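# Stand the coat stand upright inside the yellow tape

## Task

Get the coat stand standing upright with each of its four feet fully within the area bounded by the yellow tape, none resting on the tape itself; if it topples or is left leaning, the task fails.

## Robot and tools

Robot: TidyBot++, a wheeled base (0.54 m long, 0.50 m wide, 0.38 m tall) on four driven casters, carrying a single seven-joint arm with a two-finger gripper. The shoulder is 0.12 m ahead of the base centre and 0.68 m above the floor. Segment lengths: upper arm 0.42 m, forearm 0.31 m, hand 0.31 m. The arm begins folded with the hand aimed down; in that posture the hand reaches at most 0.08 m past the base front and the elbow sits up to 1.15 m high. Cameras: base_camera and wrist_camera (the latter looks along the hand).

Frames, all in metres. Base frame: origin on the floor below the base centre, x ahead, y to the left, z up. hand_pose is reported here, as the point between the finger pads; the hand's own z axis runs out along the fingers and they open along its y axis. Odometry frame: where the base frame was when the scene began. base_odometry comes from wheel turns only, so slip looks like travel; heading is in rad, left positive, -3.142 to 3.142. base_tilt is in degrees, positive when leaning forward or right; about 1 degree of fixed error.

Tool move (one action per call; the arm is the only arm). Keys:
- base: object with any of translate_m (-2 to 2 m, forward positive), strafe_m (-2 to 2 m, left positive), rotate_rad (-6.3 to 6.3 rad, counter-clockwise from above positive). These are relative offsets measured along the base axes as they stood at the last reported state; translation runs in a straight line.
- joints: absolute targets by name, radians. joint_1_rad any angle (whole arm about vertical; positive is clockwise from above, opposite to heading). joint_2_rad -2.249 to 2.249 (shoulder; 0 straight up, positive leans forward). joint_3_rad any angle. joint_4_rad -2.579 to 2.579 (elbow; 0 straight, negative bends forward when joint_3_rad is 3.14). joint_5_rad any angle. joint_6_rad -2.099 to 2.099 (wrist; negative bends the hand forward with joint_3_rad 3.14, joint_5_rad 0). joint_7_rad any angle (hand roll; pointing down, positive is counter-clockwise from above; at 1.57 fingers open left/right). gripper_pos 0 (open, about 85 mm gap) to 1 (closed); gap is roughly 85 x (1 - gripper_pos) mm. Unbounded joints take the short way round, so send steps below half a turn. Done tolerances: ±0.039 for joints 1 to 4, ±0.095 for 5 to 7, ±0.03 gripper.
- target: a single list of seven numbers [x, y, z, qw, qx, qy, qz], an absolute hand pose in the base frame (metres, then a unit quaternion). With target, joints may contain only gripper_pos.
- speeds: caps for this action only: translate_m and strafe_m 0.05 to 0.5 m/s, rotate_rad 0.1 to 1.57 rad/s. For a combined translate+strafe, put the cap under just one key.
- cameras: list from base_camera, wrist_camera, all; omitted, null or ["all"] gives all, [] gives none.
- blocking: true or omitted returns once everything rests; false returns in about 0.5 s while motion continues. A later move overrides only the joints or base it names.
A move with no action just reports state and images. Unknown keys make a call invalid; out-of-range values get it refused.

wait: seconds 0 to 10; returns early if all motion has settled. stop: brakes everything still moving. zoom_image: camera plus region [x0, y0, x1, y1] in pixels from the top-left, no larger than 504 by 504. finished_scene: scene, the current scene's number; irreversible, and the stand must stay correctly placed without help.

Result lines: move gives done or the worst status. base_status, joint_status, hand_status can read moving, done, off_target (resting away from target, perhaps still pushing), not_followed, stopped, contact_stop, time_out, torque_fault, limit_stop_at_motor_heat. hand_status is done within 10 mm and 2 degrees; off_target is common, usually within 3 cm. hand_target is where the joint targets would put the hand. motor_effort is percent of maximum, peak in brackets. pictures lists image order; earlier move reports a non-blocking move; on_its_own notes unrequested robot activity. Warnings: joint command not followed / pose unreachable (a check withheld arm targets; cause: shows self-collision), ARM HIT, MOTOR HOT, OVER-TEMPERATURE FAULT.

Corrections: to fix a hand position, add (wanted minus hand_pose) to the last target's x, y, z. After joints moves, send last command plus (wanted minus read). To keep a hand steady, resend hand_target, not hand_pose. Loads make the arm sag; never command a joint to its current reading while holding something.

Avoid: a refused call, or a contact_stop, time_out or torque fault you did not order, cancels your later move, wait and finished_scene calls in that reply. Nothing stops the arm hitting the base or furniture; it keeps pushing. Low, forward, close-in targets can crash into the base. Catching the arm above about 0.6 m while driving, sideways swings with the arm outstretched, or reaching far from folded can tip the robot; back away to recover. Torque limits 104.5 N m (joints 1 to 4) and 51.3 N m (5 to 7) trigger a 10 s arm freeze. Long stretched-out holding heats motors. Do not drop the stand, release it while it moves, slam it, squeeze hard while it rests on the floor, or let it fall or lean. Occasional tugs on the held part or pushes on loose objects can happen.

Each tool is called as name(argument=value, ...) on one line, values as JSON.

## Session

move()

Scene clock: 0.00 s.
Motor temperatures (°C): [33 35 30 33 38 40 33]
base_odometry: x=+0.000 y=+0.000 heading=+0.000
base_tilt: forward=+0.3 right=+0.5
base_status: not commanded
joint_positions: joint_1_rad=-0.015 joint_2_rad=-0.369 joint_3_rad=+3.144 joint_4_rad=-2.511 joint_5_rad=+0.030 joint_6_rad=-0.866 joint_7_rad=+1.545 gripper_pos=+0.000
joint_status: not commanded
motor_effort: joint_1_rad=-1 joint_2_rad=-3 joint_3_rad=+1 joint_4_rad=+15 joint_5_rad=+0 joint_6_rad=+1 joint_7_rad=+0
hand_pose: x=+0.2731 y=-0.0038 z=+0.5958 quat_wxyz=(+0.010, +0.998, +0.002, +0.067) (m; base frame)
hand_target: x=+0.2732 y=-0.0038 z=+0.5959 quat_wxyz=(+0.010, +0.998, +0.002, +0.067) (m; base frame)
hand_status: not commanded
pictures: base_camera, wrist_camera
Images, in order (width x height): base_camera 644x364, wrist_camera 644x476.

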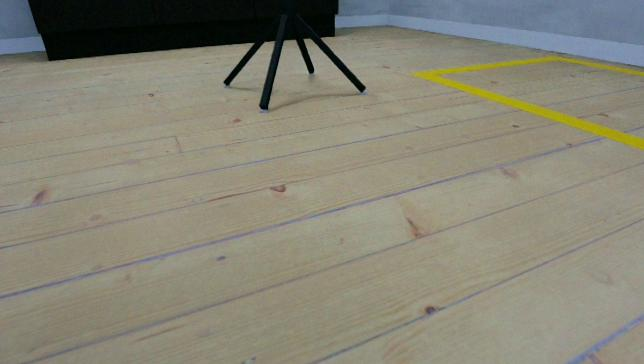

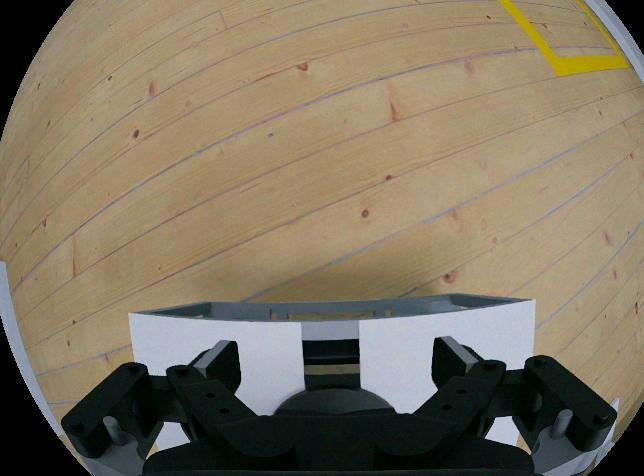

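move(joints={"joint_6_rad": 0.57})

Scene clock: 13.13 s.
move: done
base_odometry: x=+0.000 y=+0.000 heading=+0.000
base_tilt: forward=+0.3 right=+0.5
joint_positions: joint_1_rad=-0.015 joint_2_rad=-0.369 joint_3_rad=+3.144 joint_4_rad=-2.511 joint_5_rad=+0.030 joint_6_rad=+0.542 joint_7_rad=+1.545 gripper_pos=+0.000
joint_status: all done
motor_effort: joint_1_rad=-1(2) joint_2_rad=-7(8) joint_3_rad=+1(1) joint_4_rad=+20(21) joint_5_rad=+1(1) joint_6_rad=+9(9) joint_7_rad=+0(1)
hand_pose: x=+0.5427 y=+0.0112 z=+0.8957 quat_wxyz=(-0.010, +0.717, +0.009, +0.697) (m; base frame)
pictures: base_camera, wrist_camera

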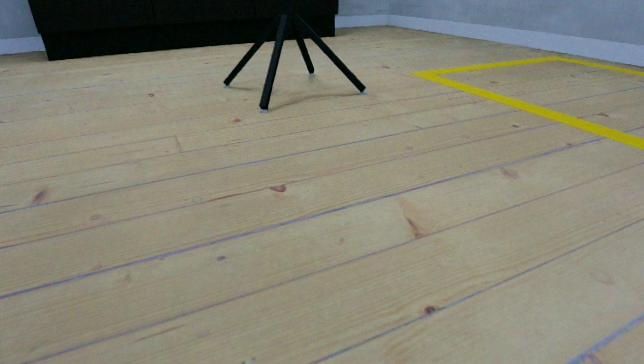

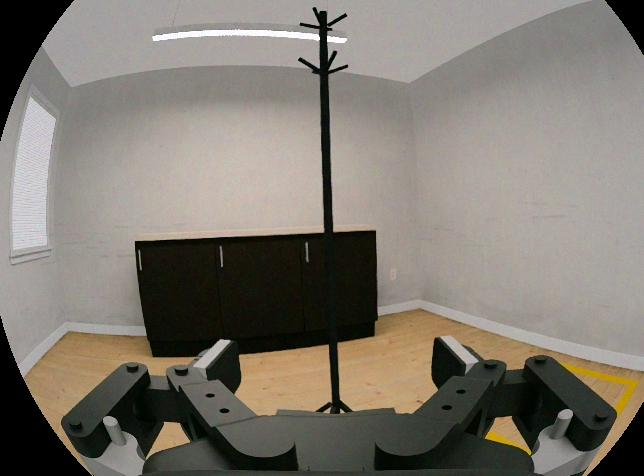

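move(base={"translate_m": 0.4})

zoom_image(camera="base_camera", region=[140, 0, 644, 200])

Scene clock: 28.20 s.
move: done
base_odometry: x=+0.400 y=+0.000 heading=+0.001
base_tilt: forward=+0.4 right=+0.5
base_status: done
joint_positions: joint_1_rad=-0.015 joint_2_rad=-0.367 joint_3_rad=+3.144 joint_4_rad=-2.511 joint_5_rad=+0.030 joint_6_rad=+0.544 joint_7_rad=+1.545 gripper_pos=+0.000
motor_effort: joint_1_rad=-1(2) joint_2_rad=-7(10) joint_3_rad=+0(1) joint_4_rad=+20(21) joint_5_rad=-1(1) joint_6_rad=+8(9) joint_7_rad=+0(1)
hand_pose: x=+0.5432 y=+0.0112 z=+0.8953 quat_wxyz=(-0.010, +0.717, +0.009, +0.697) (m; base frame)
pictures: base_camera, wrist_camera

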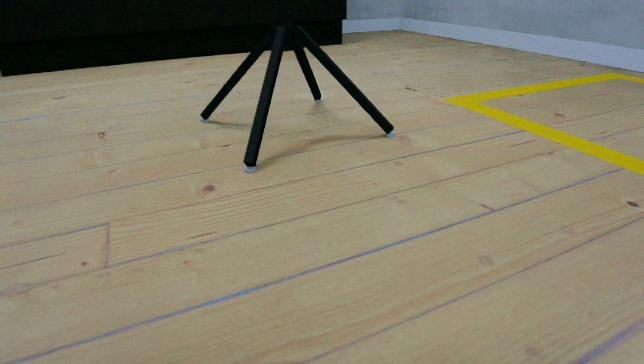

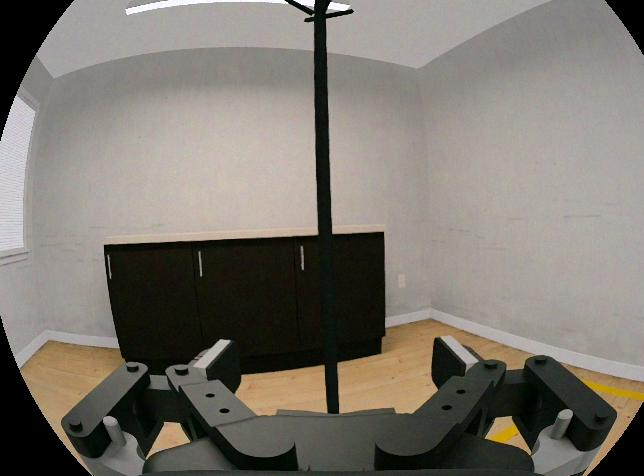

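Scaled by 1.000.

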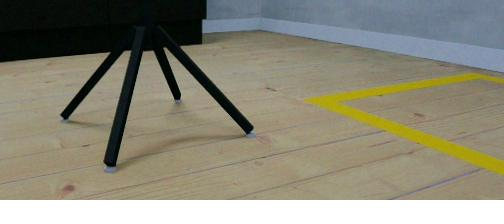

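move(joints={"joint_1_rad": 0.012, "joint_2_rad": -0.136, "joint_4_rad": -1.855, "joint_6_rad": 0.148})

Scene clock: 101.63 s.
move: done
base_odometry: x=+0.400 y=+0.000 heading=+0.001
base_tilt: forward=+0.3 right=+0.4
joint_positions: joint_1_rad=-0.015 joint_2_rad=-0.152 joint_3_rad=+3.144 joint_4_rad=-1.871 joint_5_rad=+0.030 joint_6_rad=+0.192 joint_7_rad=+1.545 gripper_pos=+0.000
joint_status: all done
motor_effort: joint_1_rad=-1(3) joint_2_rad=-17(18) joint_3_rad=+1(1) joint_4_rad=+22(23) joint_5_rad=+1(1) joint_6_rad=+8(9) joint_7_rad=+0(1)
hand_pose: x=+0.6771 y=+0.0096 z=+1.0650 quat_wxyz=(-0.005, +0.691, +0.007, +0.722) (m; base frame)
pictures: base_camera, wrist_camera

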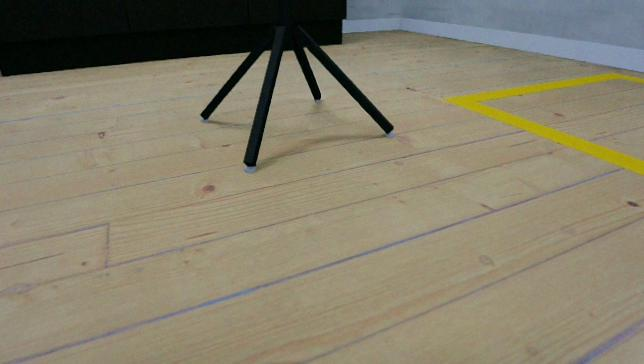

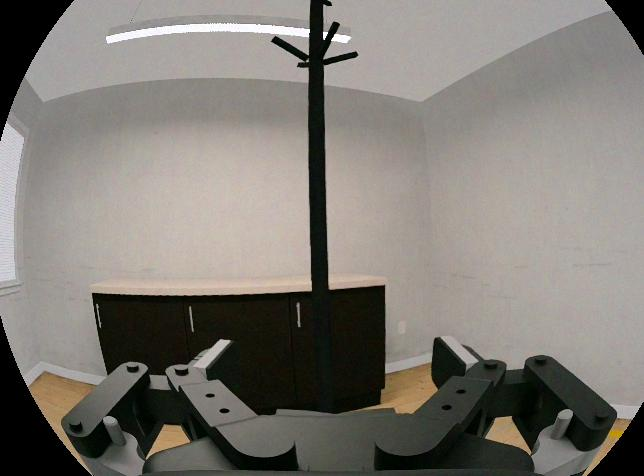

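move(base={"translate_m": 0.3}, joints={"joint_6_rad": 0.1}, speeds={"translate_m": 0.2})

Scene clock: 111.77 s.
move: done
base_odometry: x=+0.700 y=+0.000 heading=+0.002
base_tilt: forward=+0.3 right=+0.4
base_status: done
joint_positions: joint_1_rad=-0.014 joint_2_rad=-0.138 joint_3_rad=+3.144 joint_4_rad=-1.868 joint_5_rad=+0.030 joint_6_rad=+0.132 joint_7_rad=+1.545 gripper_pos=+0.000
joint_status: all done
motor_effort: joint_1_rad=-1(2) joint_2_rad=-18(21) joint_3_rad=+0(1) joint_4_rad=+23(24) joint_5_rad=-1(1) joint_6_rad=+9(9) joint_7_rad=+0(1)
hand_pose: x=+0.6825 y=+0.0087 z=+1.0407 quat_wxyz=(-0.004, +0.716, +0.007, +0.698) (m; base frame)
pictures: base_camera, wrist_camera

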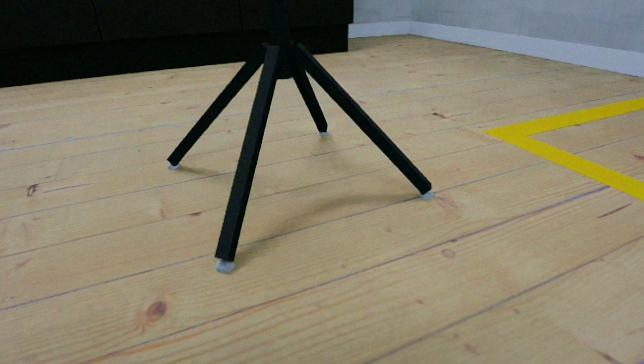

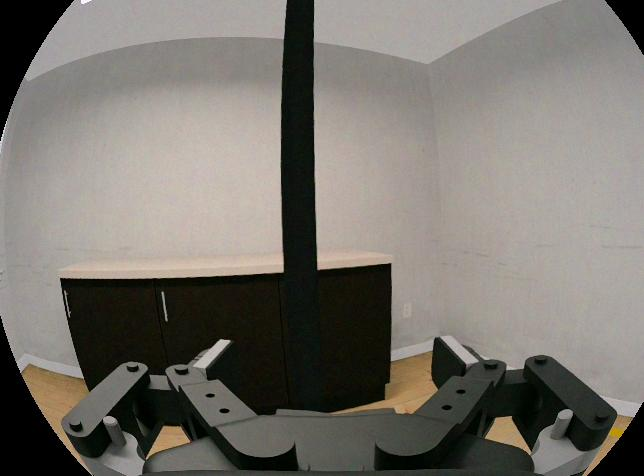

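move(base={"strafe_m": 0.04})

move(base={"translate_m": 0.08}, speeds={"translate_m": 0.1})

Scene clock: 127.30 s.
move: done
base_odometry: x=+0.700 y=+0.041 heading=+0.002
base_tilt: forward=+0.3 right=+0.4
base_status: done
joint_positions: joint_1_rad=-0.008 joint_2_rad=-0.138 joint_3_rad=+3.141 joint_4_rad=-1.868 joint_5_rad=+0.030 joint_6_rad=+0.132 joint_7_rad=+1.545 gripper_pos=+0.000
motor_effort: joint_1_rad=-1(3) joint_2_rad=-18(19) joint_3_rad=+1(3) joint_4_rad=+23(23) joint_5_rad=-1(1) joint_6_rad=+8(9) joint_7_rad=+0(0)
hand_pose: x=+0.6825 y=+0.0074 z=+1.0407 quat_wxyz=(-0.003, +0.716, +0.006, +0.698) (m; base frame)
pictures: base_camera, wrist_camera

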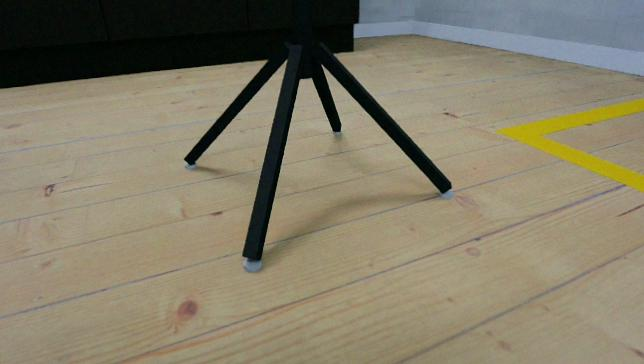

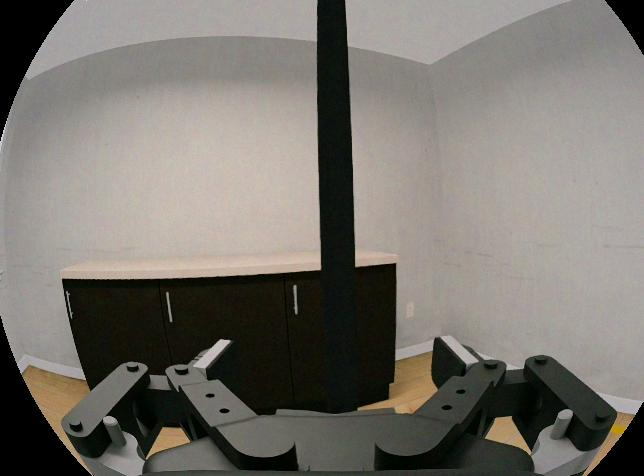

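Scene clock: 128.67 s.
move: done
base_odometry: x=+0.781 y=+0.041 heading=+0.002
base_tilt: forward=+0.3 right=+0.5
base_status: done
joint_positions: joint_1_rad=-0.008 joint_2_rad=-0.135 joint_3_rad=+3.141 joint_4_rad=-1.867 joint_5_rad=+0.030 joint_6_rad=+0.132 joint_7_rad=+1.545 gripper_pos=+0.000
motor_effort: joint_1_rad=-1(2) joint_2_rad=-18(21) joint_3_rad=+0(1) joint_4_rad=+23(24) joint_5_rad=+0(1) joint_6_rad=+9(9) joint_7_rad=+0(1)
hand_pose: x=+0.6837 y=+0.0074 z=+1.0391 quat_wxyz=(-0.003, +0.717, +0.006, +0.697) (m; base frame)
pictures: base_camera, wrist_camera

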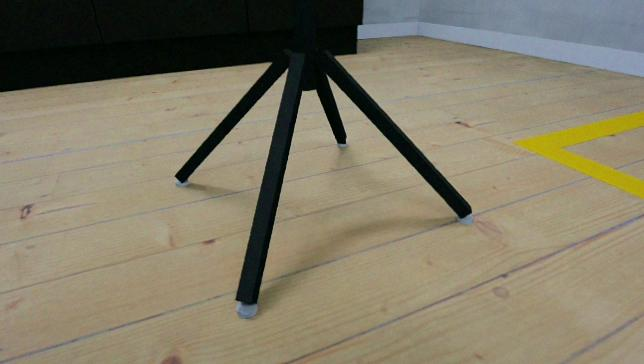

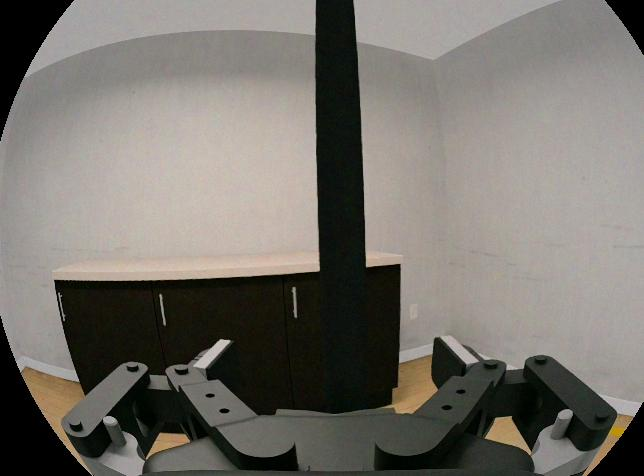

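move(base={"translate_m": 0.06}, speeds={"translate_m": 0.1})

Scene clock: 140.40 s.
move: done
base_odometry: x=+0.841 y=+0.041 heading=+0.002
base_tilt: forward=+0.4 right=+0.4
base_status: done
joint_positions: joint_1_rad=-0.008 joint_2_rad=-0.132 joint_3_rad=+3.141 joint_4_rad=-1.867 joint_5_rad=+0.030 joint_6_rad=+0.132 joint_7_rad=+1.545 gripper_pos=+0.000
motor_effort: joint_1_rad=-1(2) joint_2_rad=-18(21) joint_3_rad=+1(2) joint_4_rad=+23(23) joint_5_rad=+1(1) joint_6_rad=+8(9) joint_7_rad=-1(1)
hand_pose: x=+0.6850 y=+0.0074 z=+1.0371 quat_wxyz=(-0.003, +0.719, +0.006, +0.695) (m; base frame)
pictures: base_camera, wrist_camera

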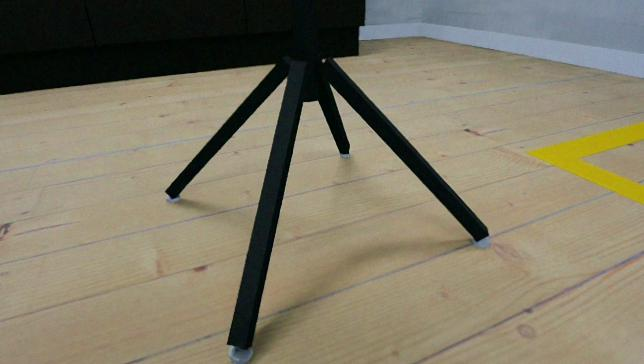

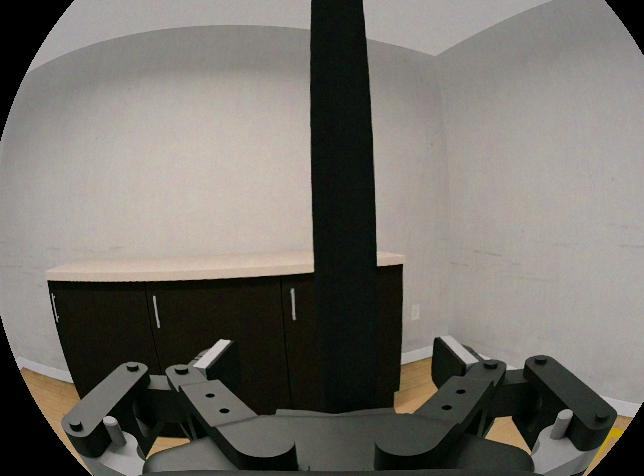

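move(base={"translate_m": 0.05}, speeds={"translate_m": 0.1})

Scene clock: 151.60 s.
move: done
base_odometry: x=+0.891 y=+0.042 heading=+0.003
base_tilt: forward=+0.3 right=+0.4
base_status: done
joint_positions: joint_1_rad=-0.008 joint_2_rad=-0.130 joint_3_rad=+3.141 joint_4_rad=-1.867 joint_5_rad=+0.030 joint_6_rad=+0.132 joint_7_rad=+1.545 gripper_pos=+0.000
motor_effort: joint_1_rad=+0(2) joint_2_rad=-18(21) joint_3_rad=+1(2) joint_4_rad=+23(23) joint_5_rad=+0(1) joint_6_rad=+9(9) joint_7_rad=+0(1)
hand_pose: x=+0.6856 y=+0.0074 z=+1.0361 quat_wxyz=(-0.003, +0.719, +0.006, +0.695) (m; base frame)
pictures: base_camera, wrist_camera

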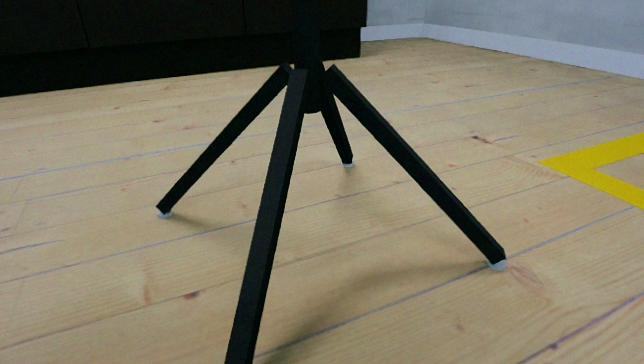

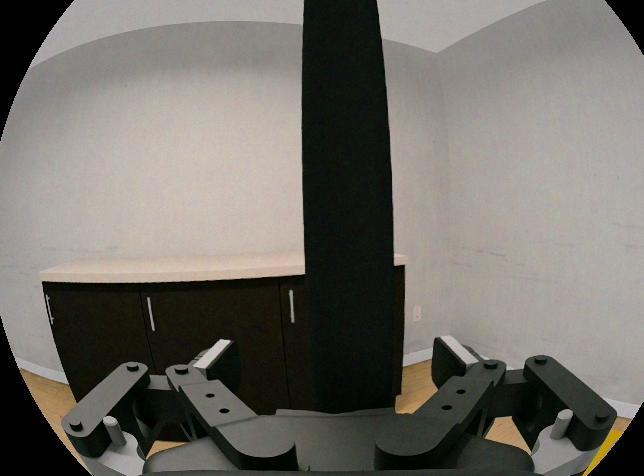

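move(base={"translate_m": 0.035, "strafe_m": -0.006}, speeds={"translate_m": 0.1})

Scene clock: 156.17 s.
move: done
base_odometry: x=+0.926 y=+0.036 heading=+0.003
base_tilt: forward=+0.3 right=+0.5
base_status: done
joint_positions: joint_1_rad=-0.008 joint_2_rad=-0.131 joint_3_rad=+3.141 joint_4_rad=-1.867 joint_5_rad=+0.030 joint_6_rad=+0.131 joint_7_rad=+1.545 gripper_pos=+0.000
motor_effort: joint_1_rad=+0(2) joint_2_rad=-14(20) joint_3_rad=+1(3) joint_4_rad=+24(25) joint_5_rad=+0(1) joint_6_rad=+9(10) joint_7_rad=+0(1)
hand_pose: x=+0.6852 y=+0.0076 z=+1.0368 quat_wxyz=(-0.003, +0.719, +0.006, +0.695) (m; base frame)
pictures: base_camera, wrist_camera

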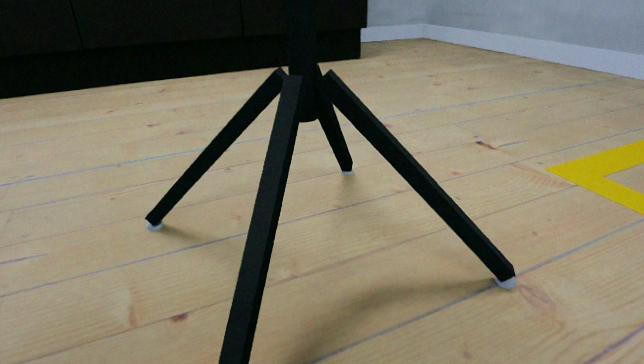

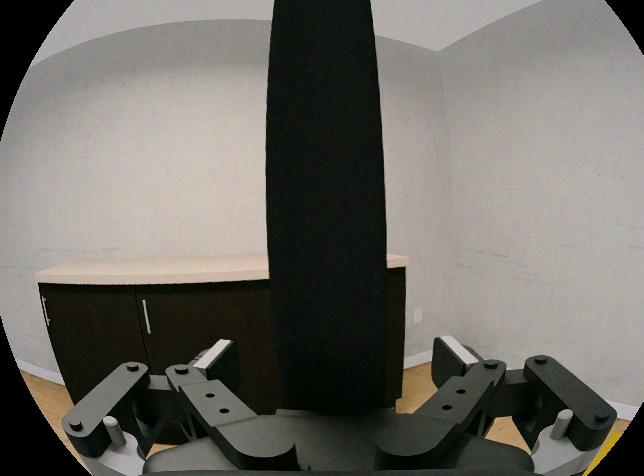

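move(joints={"gripper_pos": 0.45})

Scene clock: 165.13 s.
move: done
base_odometry: x=+0.926 y=+0.036 heading=+0.003
base_tilt: forward=+0.3 right=+0.5
joint_positions: joint_1_rad=-0.008 joint_2_rad=-0.131 joint_3_rad=+3.141 joint_4_rad=-1.867 joint_5_rad=+0.030 joint_6_rad=+0.131 joint_7_rad=+1.545 gripper_pos=+0.450
joint_status: all done
motor_effort: joint_1_rad=+0(1) joint_2_rad=-15(15) joint_3_rad=+2(2) joint_4_rad=+24(24) joint_5_rad=+0(1) joint_6_rad=+9(9) joint_7_rad=+0(1)
hand_pose: x=+0.6852 y=+0.0076 z=+1.0368 quat_wxyz=(-0.003, +0.719, +0.006, +0.695) (m; base frame)
pictures: base_camera, wrist_camera

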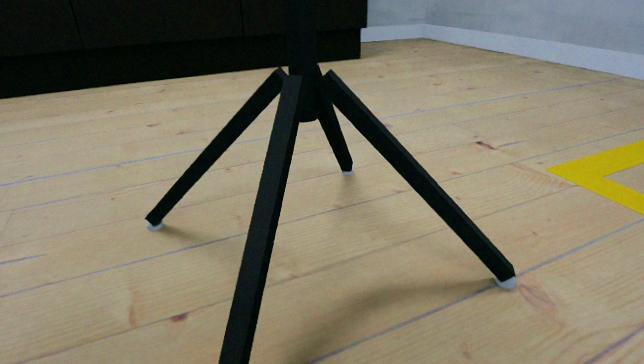

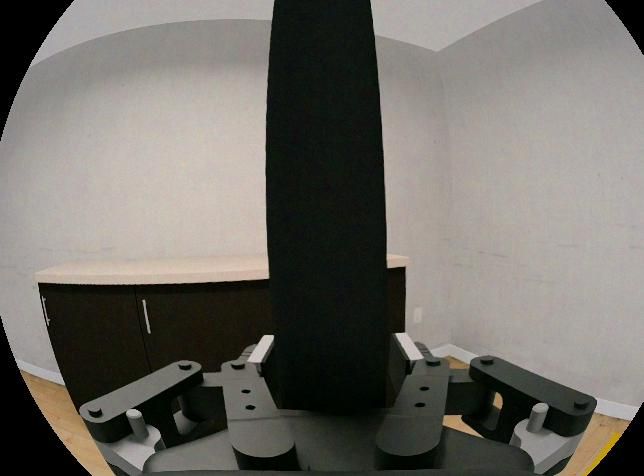

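move(joints={"gripper_pos": 0.55})

move(joints={"gripper_pos": 0.7})

Scene clock: 169.70 s.
move: done
base_odometry: x=+0.926 y=+0.036 heading=+0.003
base_tilt: forward=+0.4 right=+0.4
joint_positions: joint_1_rad=-0.008 joint_2_rad=-0.131 joint_3_rad=+3.141 joint_4_rad=-1.867 joint_5_rad=+0.030 joint_6_rad=+0.131 joint_7_rad=+1.545 gripper_pos=+0.550
joint_status: all done
motor_effort: joint_1_rad=+0(1) joint_2_rad=-15(15) joint_3_rad=+1(2) joint_4_rad=+24(24) joint_5_rad=+0(1) joint_6_rad=+9(9) joint_7_rad=+0(1)
hand_pose: x=+0.6852 y=+0.0076 z=+1.0368 quat_wxyz=(-0.003, +0.719, +0.006, +0.695) (m; base frame)
pictures: base_camera, wrist_camera

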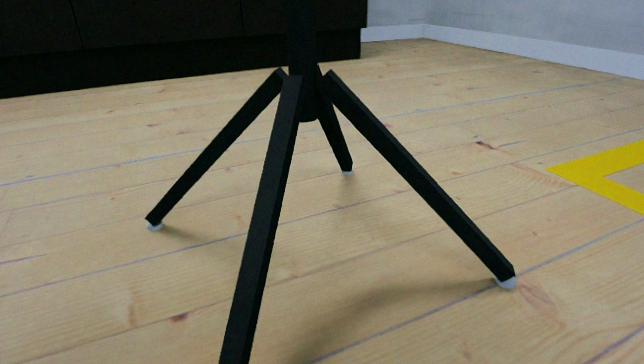

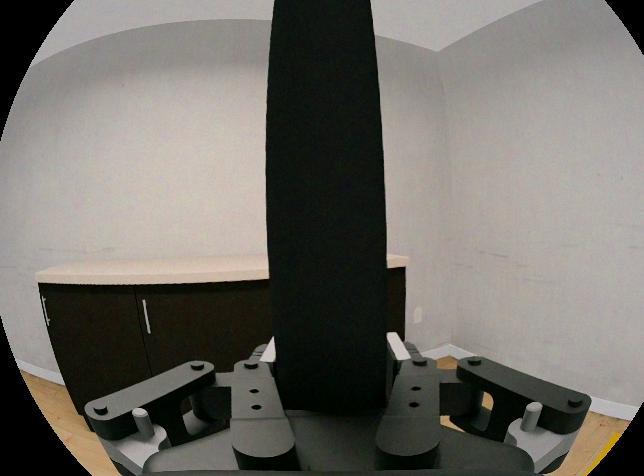

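Scene clock: 170.30 s.
move: off_target
base_odometry: x=+0.926 y=+0.036 heading=+0.003
base_tilt: forward=+0.3 right=+0.4
joint_positions: joint_1_rad=-0.008 joint_2_rad=-0.131 joint_3_rad=+3.139 joint_4_rad=-1.867 joint_5_rad=+0.041 joint_6_rad=+0.130 joint_7_rad=+1.554 gripper_pos=+0.636
joint_status: gripper_pos off_target (ended at +0.636, target +0.700)
motor_effort: joint_1_rad=+0(4) joint_2_rad=-15(18) joint_3_rad=+3(6) joint_4_rad=+24(26) joint_5_rad=-2(10) joint_6_rad=+9(10) joint_7_rad=-2(10)
hand_pose: x=+0.6851 y=+0.0092 z=+1.0367 quat_wxyz=(+0.003, +0.719, +0.015, +0.695) (m; base frame)
pictures: base_camera, wrist_camera

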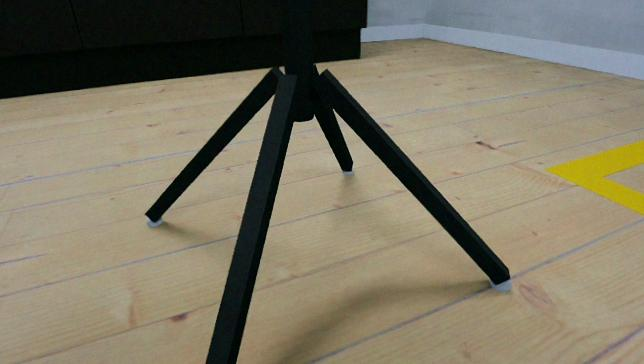

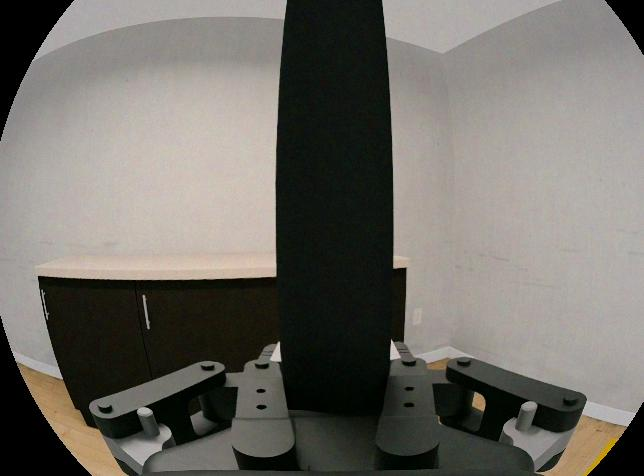

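move(joints={"gripper_pos": 0.85})

move(joints={"joint_2_rad": -0.143, "joint_4_rad": -1.7, "joint_6_rad": -0.062})

Scene clock: 183.20 s.
move: off_target
base_odometry: x=+0.926 y=+0.036 heading=+0.003
base_tilt: forward=+0.3 right=+0.5
joint_positions: joint_1_rad=-0.008 joint_2_rad=-0.131 joint_3_rad=+3.139 joint_4_rad=-1.867 joint_5_rad=+0.041 joint_6_rad=+0.130 joint_7_rad=+1.554 gripper_pos=+0.636
joint_status: gripper_pos off_target (ended at +0.636, target +0.850)
motor_effort: joint_1_rad=+1(2) joint_2_rad=-14(15) joint_3_rad=+3(3) joint_4_rad=+25(25) joint_5_rad=-2(3) joint_6_rad=+8(9) joint_7_rad=-2(2)
hand_pose: x=+0.6851 y=+0.0092 z=+1.0367 quat_wxyz=(+0.003, +0.719, +0.015, +0.695) (m; base frame)
pictures: base_camera, wrist_camera

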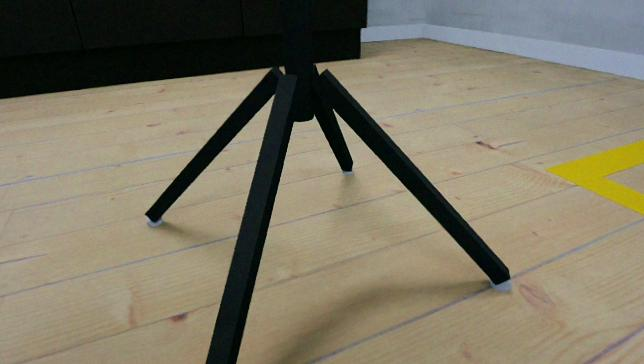

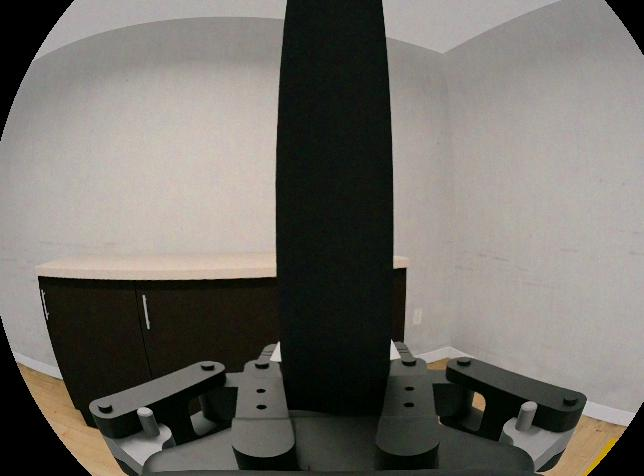

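Scene clock: 184.27 s.
move: off_target
base_odometry: x=+0.926 y=+0.036 heading=+0.003
base_tilt: forward=+0.3 right=+0.4
joint_positions: joint_1_rad=-0.008 joint_2_rad=-0.124 joint_3_rad=+3.139 joint_4_rad=-1.767 joint_5_rad=+0.041 joint_6_rad=-0.061 joint_7_rad=+1.554 gripper_pos=+0.639
joint_status: joint_4_rad off_target (ended at -1.767, target -1.700); the others done
motor_effort: joint_1_rad=-1(1) joint_2_rad=-24(25) joint_3_rad=+1(3) joint_4_rad=+32(32) joint_5_rad=-1(3) joint_6_rad=+15(16) joint_7_rad=-2(2)
hand_pose: x=+0.6891 y=+0.0068 z=+1.0350 quat_wxyz=(+0.006, +0.753, +0.013, +0.658) (m; base frame)
pictures: base_camera, wrist_camera

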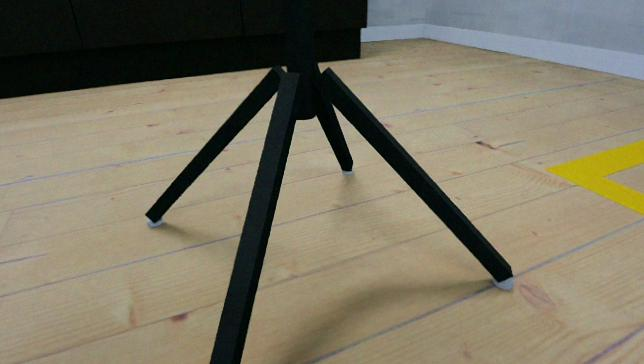

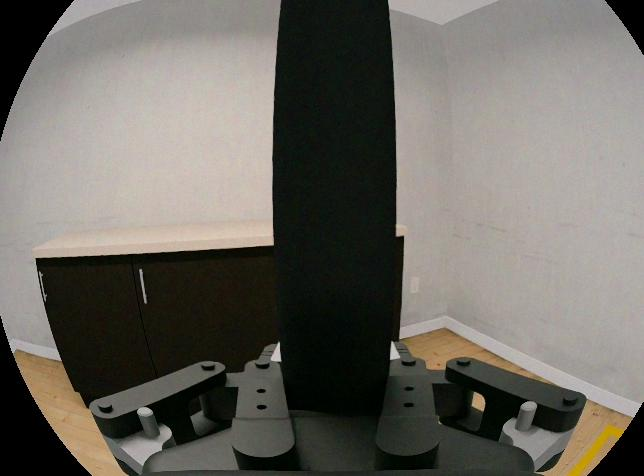

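move(joints={"joint_2_rad": -0.15, "joint_4_rad": -1.65, "joint_6_rad": 0.06})

move(joints={"joint_2_rad": -0.17, "joint_4_rad": -1.6, "joint_6_rad": 0.06})

Scene clock: 198.17 s.
move: off_target
base_odometry: x=+0.926 y=+0.036 heading=+0.003
base_tilt: forward=+0.4 right=+0.4
joint_positions: joint_1_rad=-0.008 joint_2_rad=-0.089 joint_3_rad=+3.139 joint_4_rad=-1.746 joint_5_rad=+0.041 joint_6_rad=-0.021 joint_7_rad=+1.554 gripper_pos=+0.639
joint_status: joint_2_rad off_target (ended at -0.089, target -0.150); joint_4_rad off_target (ended at -1.746, target -1.650); the others done
motor_effort: joint_1_rad=+0(2) joint_2_rad=-32(33) joint_3_rad=+2(2) joint_4_rad=+38(39) joint_5_rad=-1(3) joint_6_rad=+20(21) joint_7_rad=-1(2)
hand_pose: x=+0.7043 y=+0.0075 z=+1.0406 quat_wxyz=(+0.005, +0.744, +0.013, +0.668) (m; base frame)
pictures: base_camera, wrist_camera

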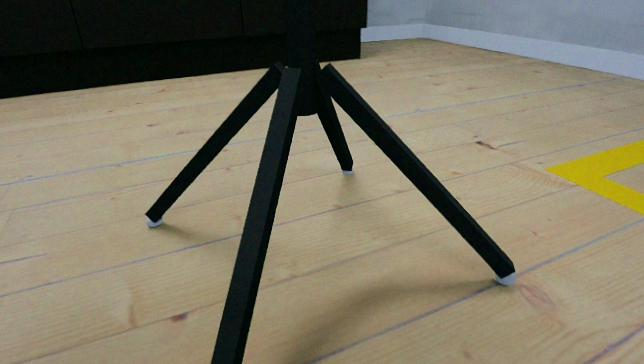

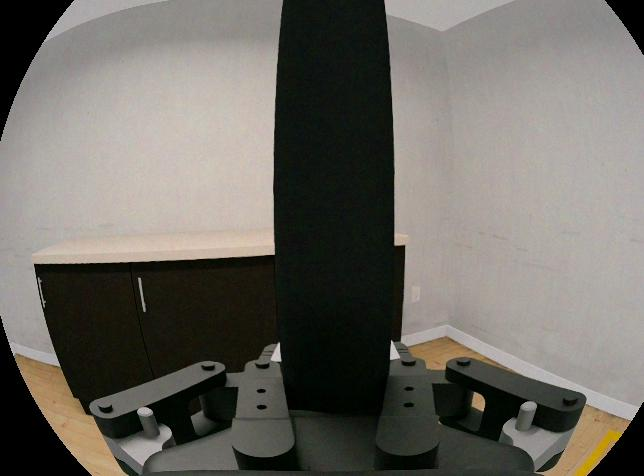

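Scene clock: 198.90 s.
move: off_target
base_odometry: x=+0.926 y=+0.036 heading=+0.003
base_tilt: forward=+0.3 right=+0.4
joint_positions: joint_1_rad=-0.008 joint_2_rad=-0.073 joint_3_rad=+3.139 joint_4_rad=-1.726 joint_5_rad=+0.041 joint_6_rad=-0.022 joint_7_rad=+1.554 gripper_pos=+0.640
joint_status: joint_2_rad off_target (ended at -0.073, target -0.170); joint_4_rad off_target (ended at -1.726, target -1.600); the others done
motor_effort: joint_1_rad=+0(2) joint_2_rad=-39(40) joint_3_rad=+1(1) joint_4_rad=+44(44) joint_5_rad=-1(2) joint_6_rad=+24(24) joint_7_rad=-1(1)
hand_pose: x=+0.7111 y=+0.0075 z=+1.0431 quat_wxyz=(+0.005, +0.743, +0.013, +0.669) (m; base frame)
pictures: base_camera, wrist_camera

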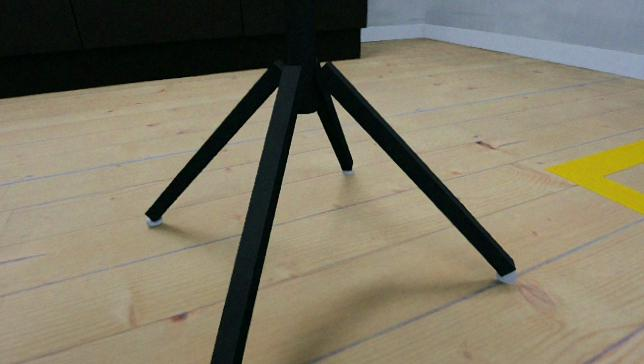

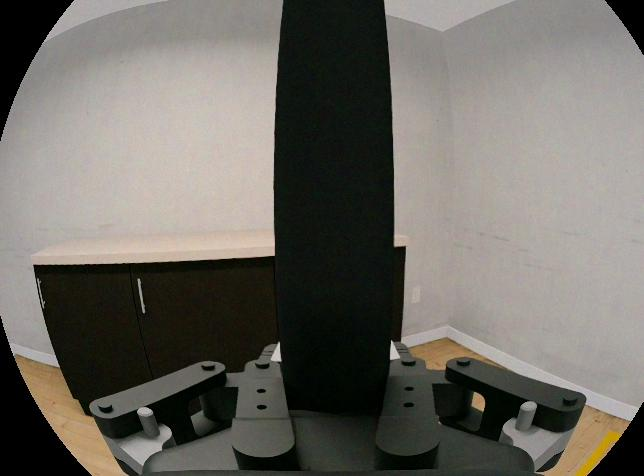

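move(joints={"joint_2_rad": -0.25, "joint_4_rad": -1.58, "joint_6_rad": 0.1})

Scene clock: 228.57 s.
move: off_target
base_odometry: x=+0.926 y=+0.036 heading=+0.003
base_tilt: forward=+0.4 right=+0.5
joint_positions: joint_1_rad=-0.008 joint_2_rad=-0.074 joint_3_rad=+3.139 joint_4_rad=-1.726 joint_5_rad=+0.041 joint_6_rad=-0.022 joint_7_rad=+1.554 gripper_pos=+0.640
joint_status: joint_2_rad off_target (ended at -0.074, target -0.250); joint_4_rad off_target (ended at -1.726, target -1.580); joint_6_rad off_target (ended at -0.022, target +0.100)
motor_effort: joint_1_rad=-1(2) joint_2_rad=-45(46) joint_3_rad=+1(1) joint_4_rad=+50(50) joint_5_rad=+0(2) joint_6_rad=+28(29) joint_7_rad=-1(1)
hand_pose: x=+0.7107 y=+0.0075 z=+1.0439 quat_wxyz=(+0.005, +0.742, +0.013, +0.670) (m; base frame)
pictures: base_camera, wrist_camera

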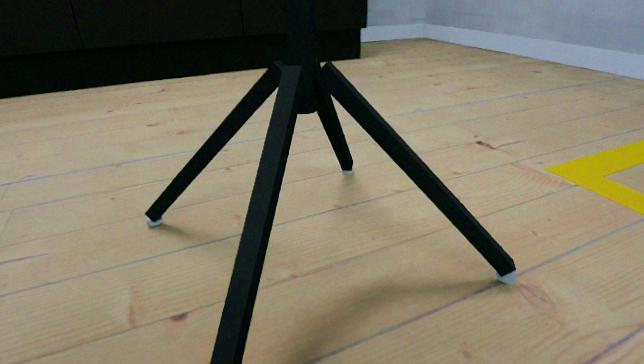

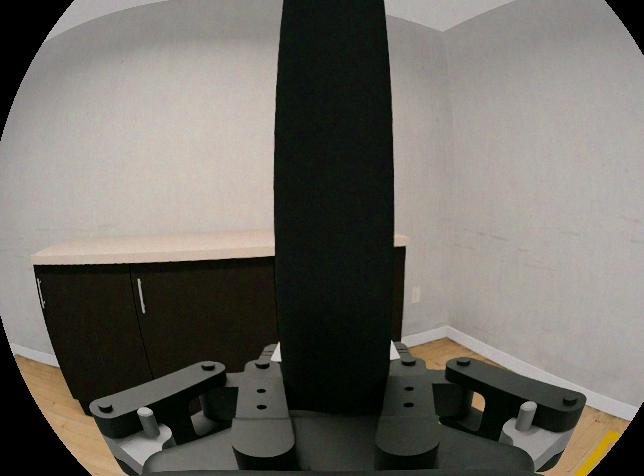

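move(joints={"joint_2_rad": -0.36, "joint_4_rad": -1.52, "joint_6_rad": 0.17})

Scene clock: 234.10 s.
move: off_target
base_odometry: x=+0.926 y=+0.036 heading=+0.003
base_tilt: forward=+0.4 right=+0.4
joint_positions: joint_1_rad=-0.007 joint_2_rad=-0.198 joint_3_rad=+3.139 joint_4_rad=-1.675 joint_5_rad=+0.039 joint_6_rad=+0.024 joint_7_rad=+1.553 gripper_pos=+0.650
joint_status: joint_2_rad off_target (ended at -0.198, target -0.360); joint_4_rad off_target (ended at -1.675, target -1.520); joint_6_rad off_target (ended at +0.024, target +0.170)
motor_effort: joint_1_rad=-1(2) joint_2_rad=-41(54) joint_3_rad=+1(1) joint_4_rad=+52(57) joint_5_rad=+0(5) joint_6_rad=+31(33) joint_7_rad=+1(5)
hand_pose: x=+0.6583 y=+0.0072 z=+1.1605 quat_wxyz=(+0.004, +0.664, +0.011, +0.748) (m; base frame)
pictures: base_camera, wrist_camera

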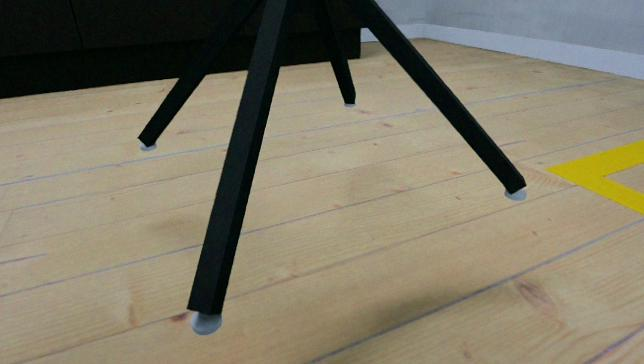

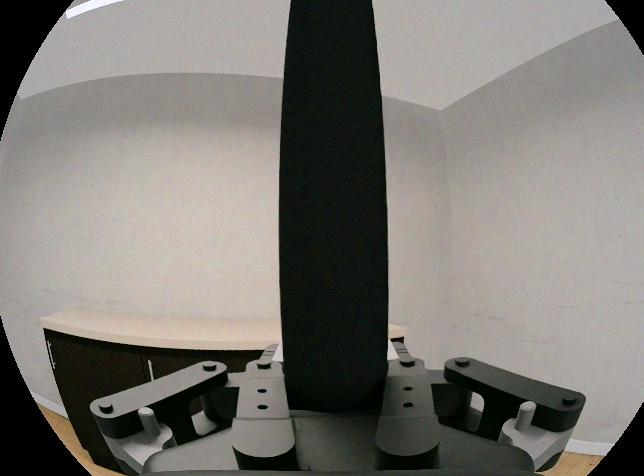

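move(base={"strafe_m": -0.6}, speeds={"strafe_m": 0.15})

Scene clock: 258.10 s.
move: done
base_odometry: x=+0.928 y=-0.564 heading=+0.003
base_tilt: forward=+0.3 right=+0.5
base_status: done
joint_positions: joint_1_rad=+0.003 joint_2_rad=-0.198 joint_3_rad=+3.147 joint_4_rad=-1.675 joint_5_rad=+0.039 joint_6_rad=+0.024 joint_7_rad=+1.553 gripper_pos=+0.651
motor_effort: joint_1_rad=+0(4) joint_2_rad=-41(43) joint_3_rad=+1(6) joint_4_rad=+52(53) joint_5_rad=+0(2) joint_6_rad=+30(31) joint_7_rad=+0(3)
hand_pose: x=+0.6584 y=-0.0028 z=+1.1605 quat_wxyz=(+0.010, +0.664, +0.005, +0.748) (m; base frame)
pictures: base_camera, wrist_camera

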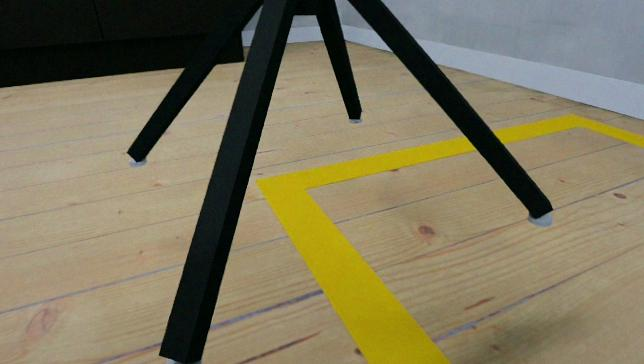

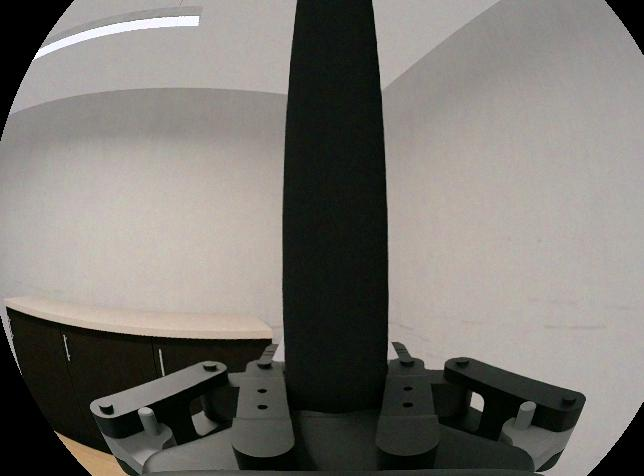

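move(base={"strafe_m": -0.49, "translate_m": -0.022}, speeds={"strafe_m": 0.15})

Scene clock: 271.57 s.
move: done
base_odometry: x=+0.908 y=-1.054 heading=+0.003
base_tilt: forward=+0.4 right=+0.5
base_status: done
joint_positions: joint_1_rad=+0.005 joint_2_rad=-0.198 joint_3_rad=+3.147 joint_4_rad=-1.675 joint_5_rad=+0.039 joint_6_rad=+0.024 joint_7_rad=+1.553 gripper_pos=+0.651
motor_effort: joint_1_rad=+0(4) joint_2_rad=-41(43) joint_3_rad=+1(5) joint_4_rad=+53(53) joint_5_rad=+0(2) joint_6_rad=+31(31) joint_7_rad=+0(2)
hand_pose: x=+0.6584 y=-0.0046 z=+1.1605 quat_wxyz=(+0.011, +0.664, +0.004, +0.748) (m; base frame)
pictures: base_camera, wrist_camera

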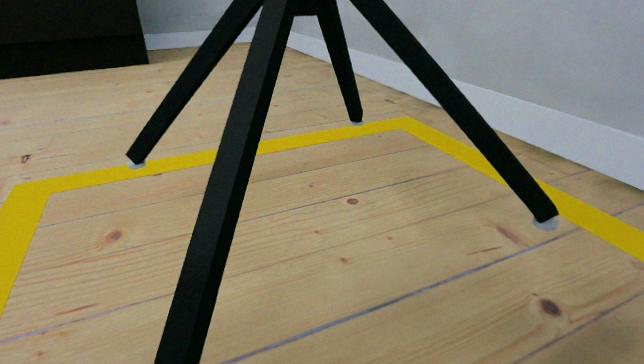

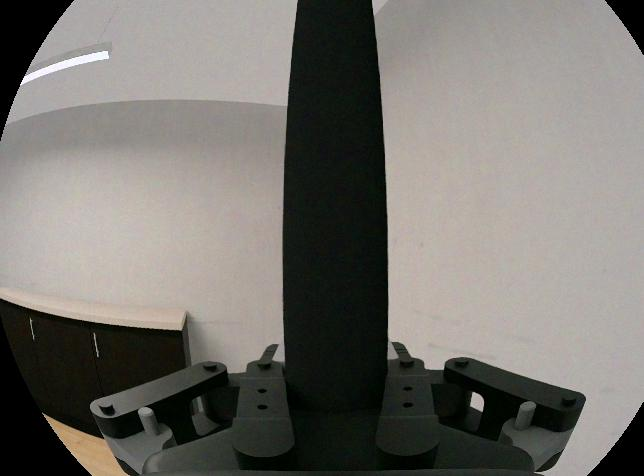

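move(joints={"joint_2_rad": -0.35, "joint_4_rad": -1.56, "joint_6_rad": 0.18}, cameras=[])

move(joints={"joint_2_rad": -0.34, "joint_4_rad": -1.60, "joint_6_rad": 0.19}, cameras=["base_camera"])

Scene clock: 293.33 s.
move: off_target
base_odometry: x=+0.908 y=-1.054 heading=+0.003
base_tilt: forward=+0.3 right=+0.5
joint_positions: joint_1_rad=+0.005 joint_2_rad=-0.198 joint_3_rad=+3.147 joint_4_rad=-1.701 joint_5_rad=+0.039 joint_6_rad=+0.033 joint_7_rad=+1.553 gripper_pos=+0.651
joint_status: joint_2_rad off_target (ended at -0.198, target -0.350); joint_4_rad off_target (ended at -1.701, target -1.560); joint_6_rad off_target (ended at +0.033, target +0.180)
motor_effort: joint_1_rad=-1(2) joint_2_rad=-41(43) joint_3_rad=+1(1) joint_4_rad=+52(54) joint_5_rad=-1(1) joint_6_rad=+30(32) joint_7_rad=+0(1)
hand_pose: x=+0.6597 y=-0.0045 z=+1.1467 quat_wxyz=(+0.011, +0.671, +0.004, +0.742) (m; base frame)
pictures: none

Scene clock: 294.13 s.
move: off_target
base_odometry: x=+0.908 y=-1.054 heading=+0.003
base_tilt: forward=+0.4 right=+0.4
joint_positions: joint_1_rad=+0.005 joint_2_rad=-0.194 joint_3_rad=+3.147 joint_4_rad=-1.740 joint_5_rad=+0.039 joint_6_rad=+0.044 joint_7_rad=+1.553 gripper_pos=+0.651
joint_status: joint_2_rad off_target (ended at -0.194, target -0.340); joint_4_rad off_target (ended at -1.740, target -1.600); joint_6_rad off_target (ended at +0.044, target +0.190)
motor_effort: joint_1_rad=+0(2) joint_2_rad=-41(43) joint_3_rad=+0(1) joint_4_rad=+52(54) joint_5_rad=-1(2) joint_6_rad=+30(32) joint_7_rad=-1(1)
hand_pose: x=+0.6626 y=-0.0043 z=+1.1238 quat_wxyz=(+0.011, +0.682, +0.004, +0.731) (m; base frame)
pictures: base_camera

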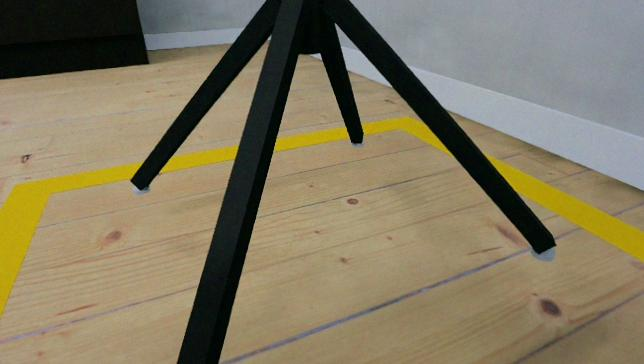

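move(joints={"joint_2_rad": -0.33, "joint_4_rad": -1.64, "joint_6_rad": 0.205}, cameras=[])

move(joints={"joint_2_rad": -0.32, "joint_4_rad": -1.68, "joint_6_rad": 0.225}, cameras=["base_camera"])

Scene clock: 307.27 s.
move: off_target
base_odometry: x=+0.908 y=-1.054 heading=+0.003
base_tilt: forward=+0.4 right=+0.4
joint_positions: joint_1_rad=+0.005 joint_2_rad=-0.189 joint_3_rad=+3.147 joint_4_rad=-1.778 joint_5_rad=+0.039 joint_6_rad=+0.061 joint_7_rad=+1.553 gripper_pos=+0.651
joint_status: joint_2_rad off_target (ended at -0.189, target -0.330); joint_4_rad off_target (ended at -1.778, target -1.640); joint_6_rad off_target (ended at +0.061, target +0.205)
motor_effort: joint_1_rad=+0(2) joint_2_rad=-42(43) joint_3_rad=+0(1) joint_4_rad=+52(53) joint_5_rad=+0(2) joint_6_rad=+30(32) joint_7_rad=+0(1)
hand_pose: x=+0.6652 y=-0.0041 z=+1.1029 quat_wxyz=(+0.010, +0.692, +0.004, +0.722) (m; base frame)
pictures: none

Scene clock: 308.13 s.
move: off_target
base_odometry: x=+0.908 y=-1.054 heading=+0.003
base_tilt: forward=+0.3 right=+0.5
joint_positions: joint_1_rad=+0.005 joint_2_rad=-0.181 joint_3_rad=+3.147 joint_4_rad=-1.815 joint_5_rad=+0.039 joint_6_rad=+0.084 joint_7_rad=+1.553 gripper_pos=+0.652
joint_status: joint_2_rad off_target (ended at -0.181, target -0.320); joint_4_rad off_target (ended at -1.816, target -1.680); joint_6_rad off_target (ended at +0.084, target +0.225)
motor_effort: joint_1_rad=-1(2) joint_2_rad=-41(43) joint_3_rad=+1(1) joint_4_rad=+51(53) joint_5_rad=+0(1) joint_6_rad=+29(32) joint_7_rad=+0(1)
hand_pose: x=+0.6682 y=-0.0039 z=+1.0822 quat_wxyz=(+0.010, +0.700, +0.005, +0.714) (m; base frame)
pictures: base_camera

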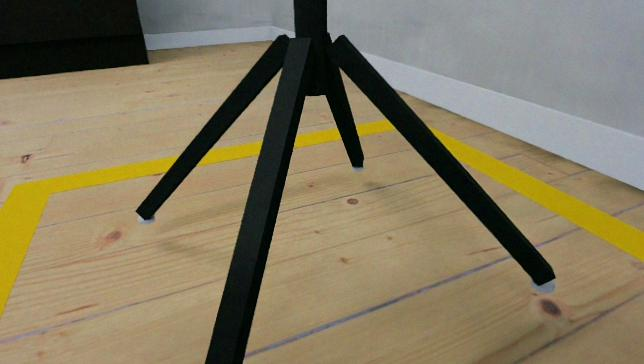

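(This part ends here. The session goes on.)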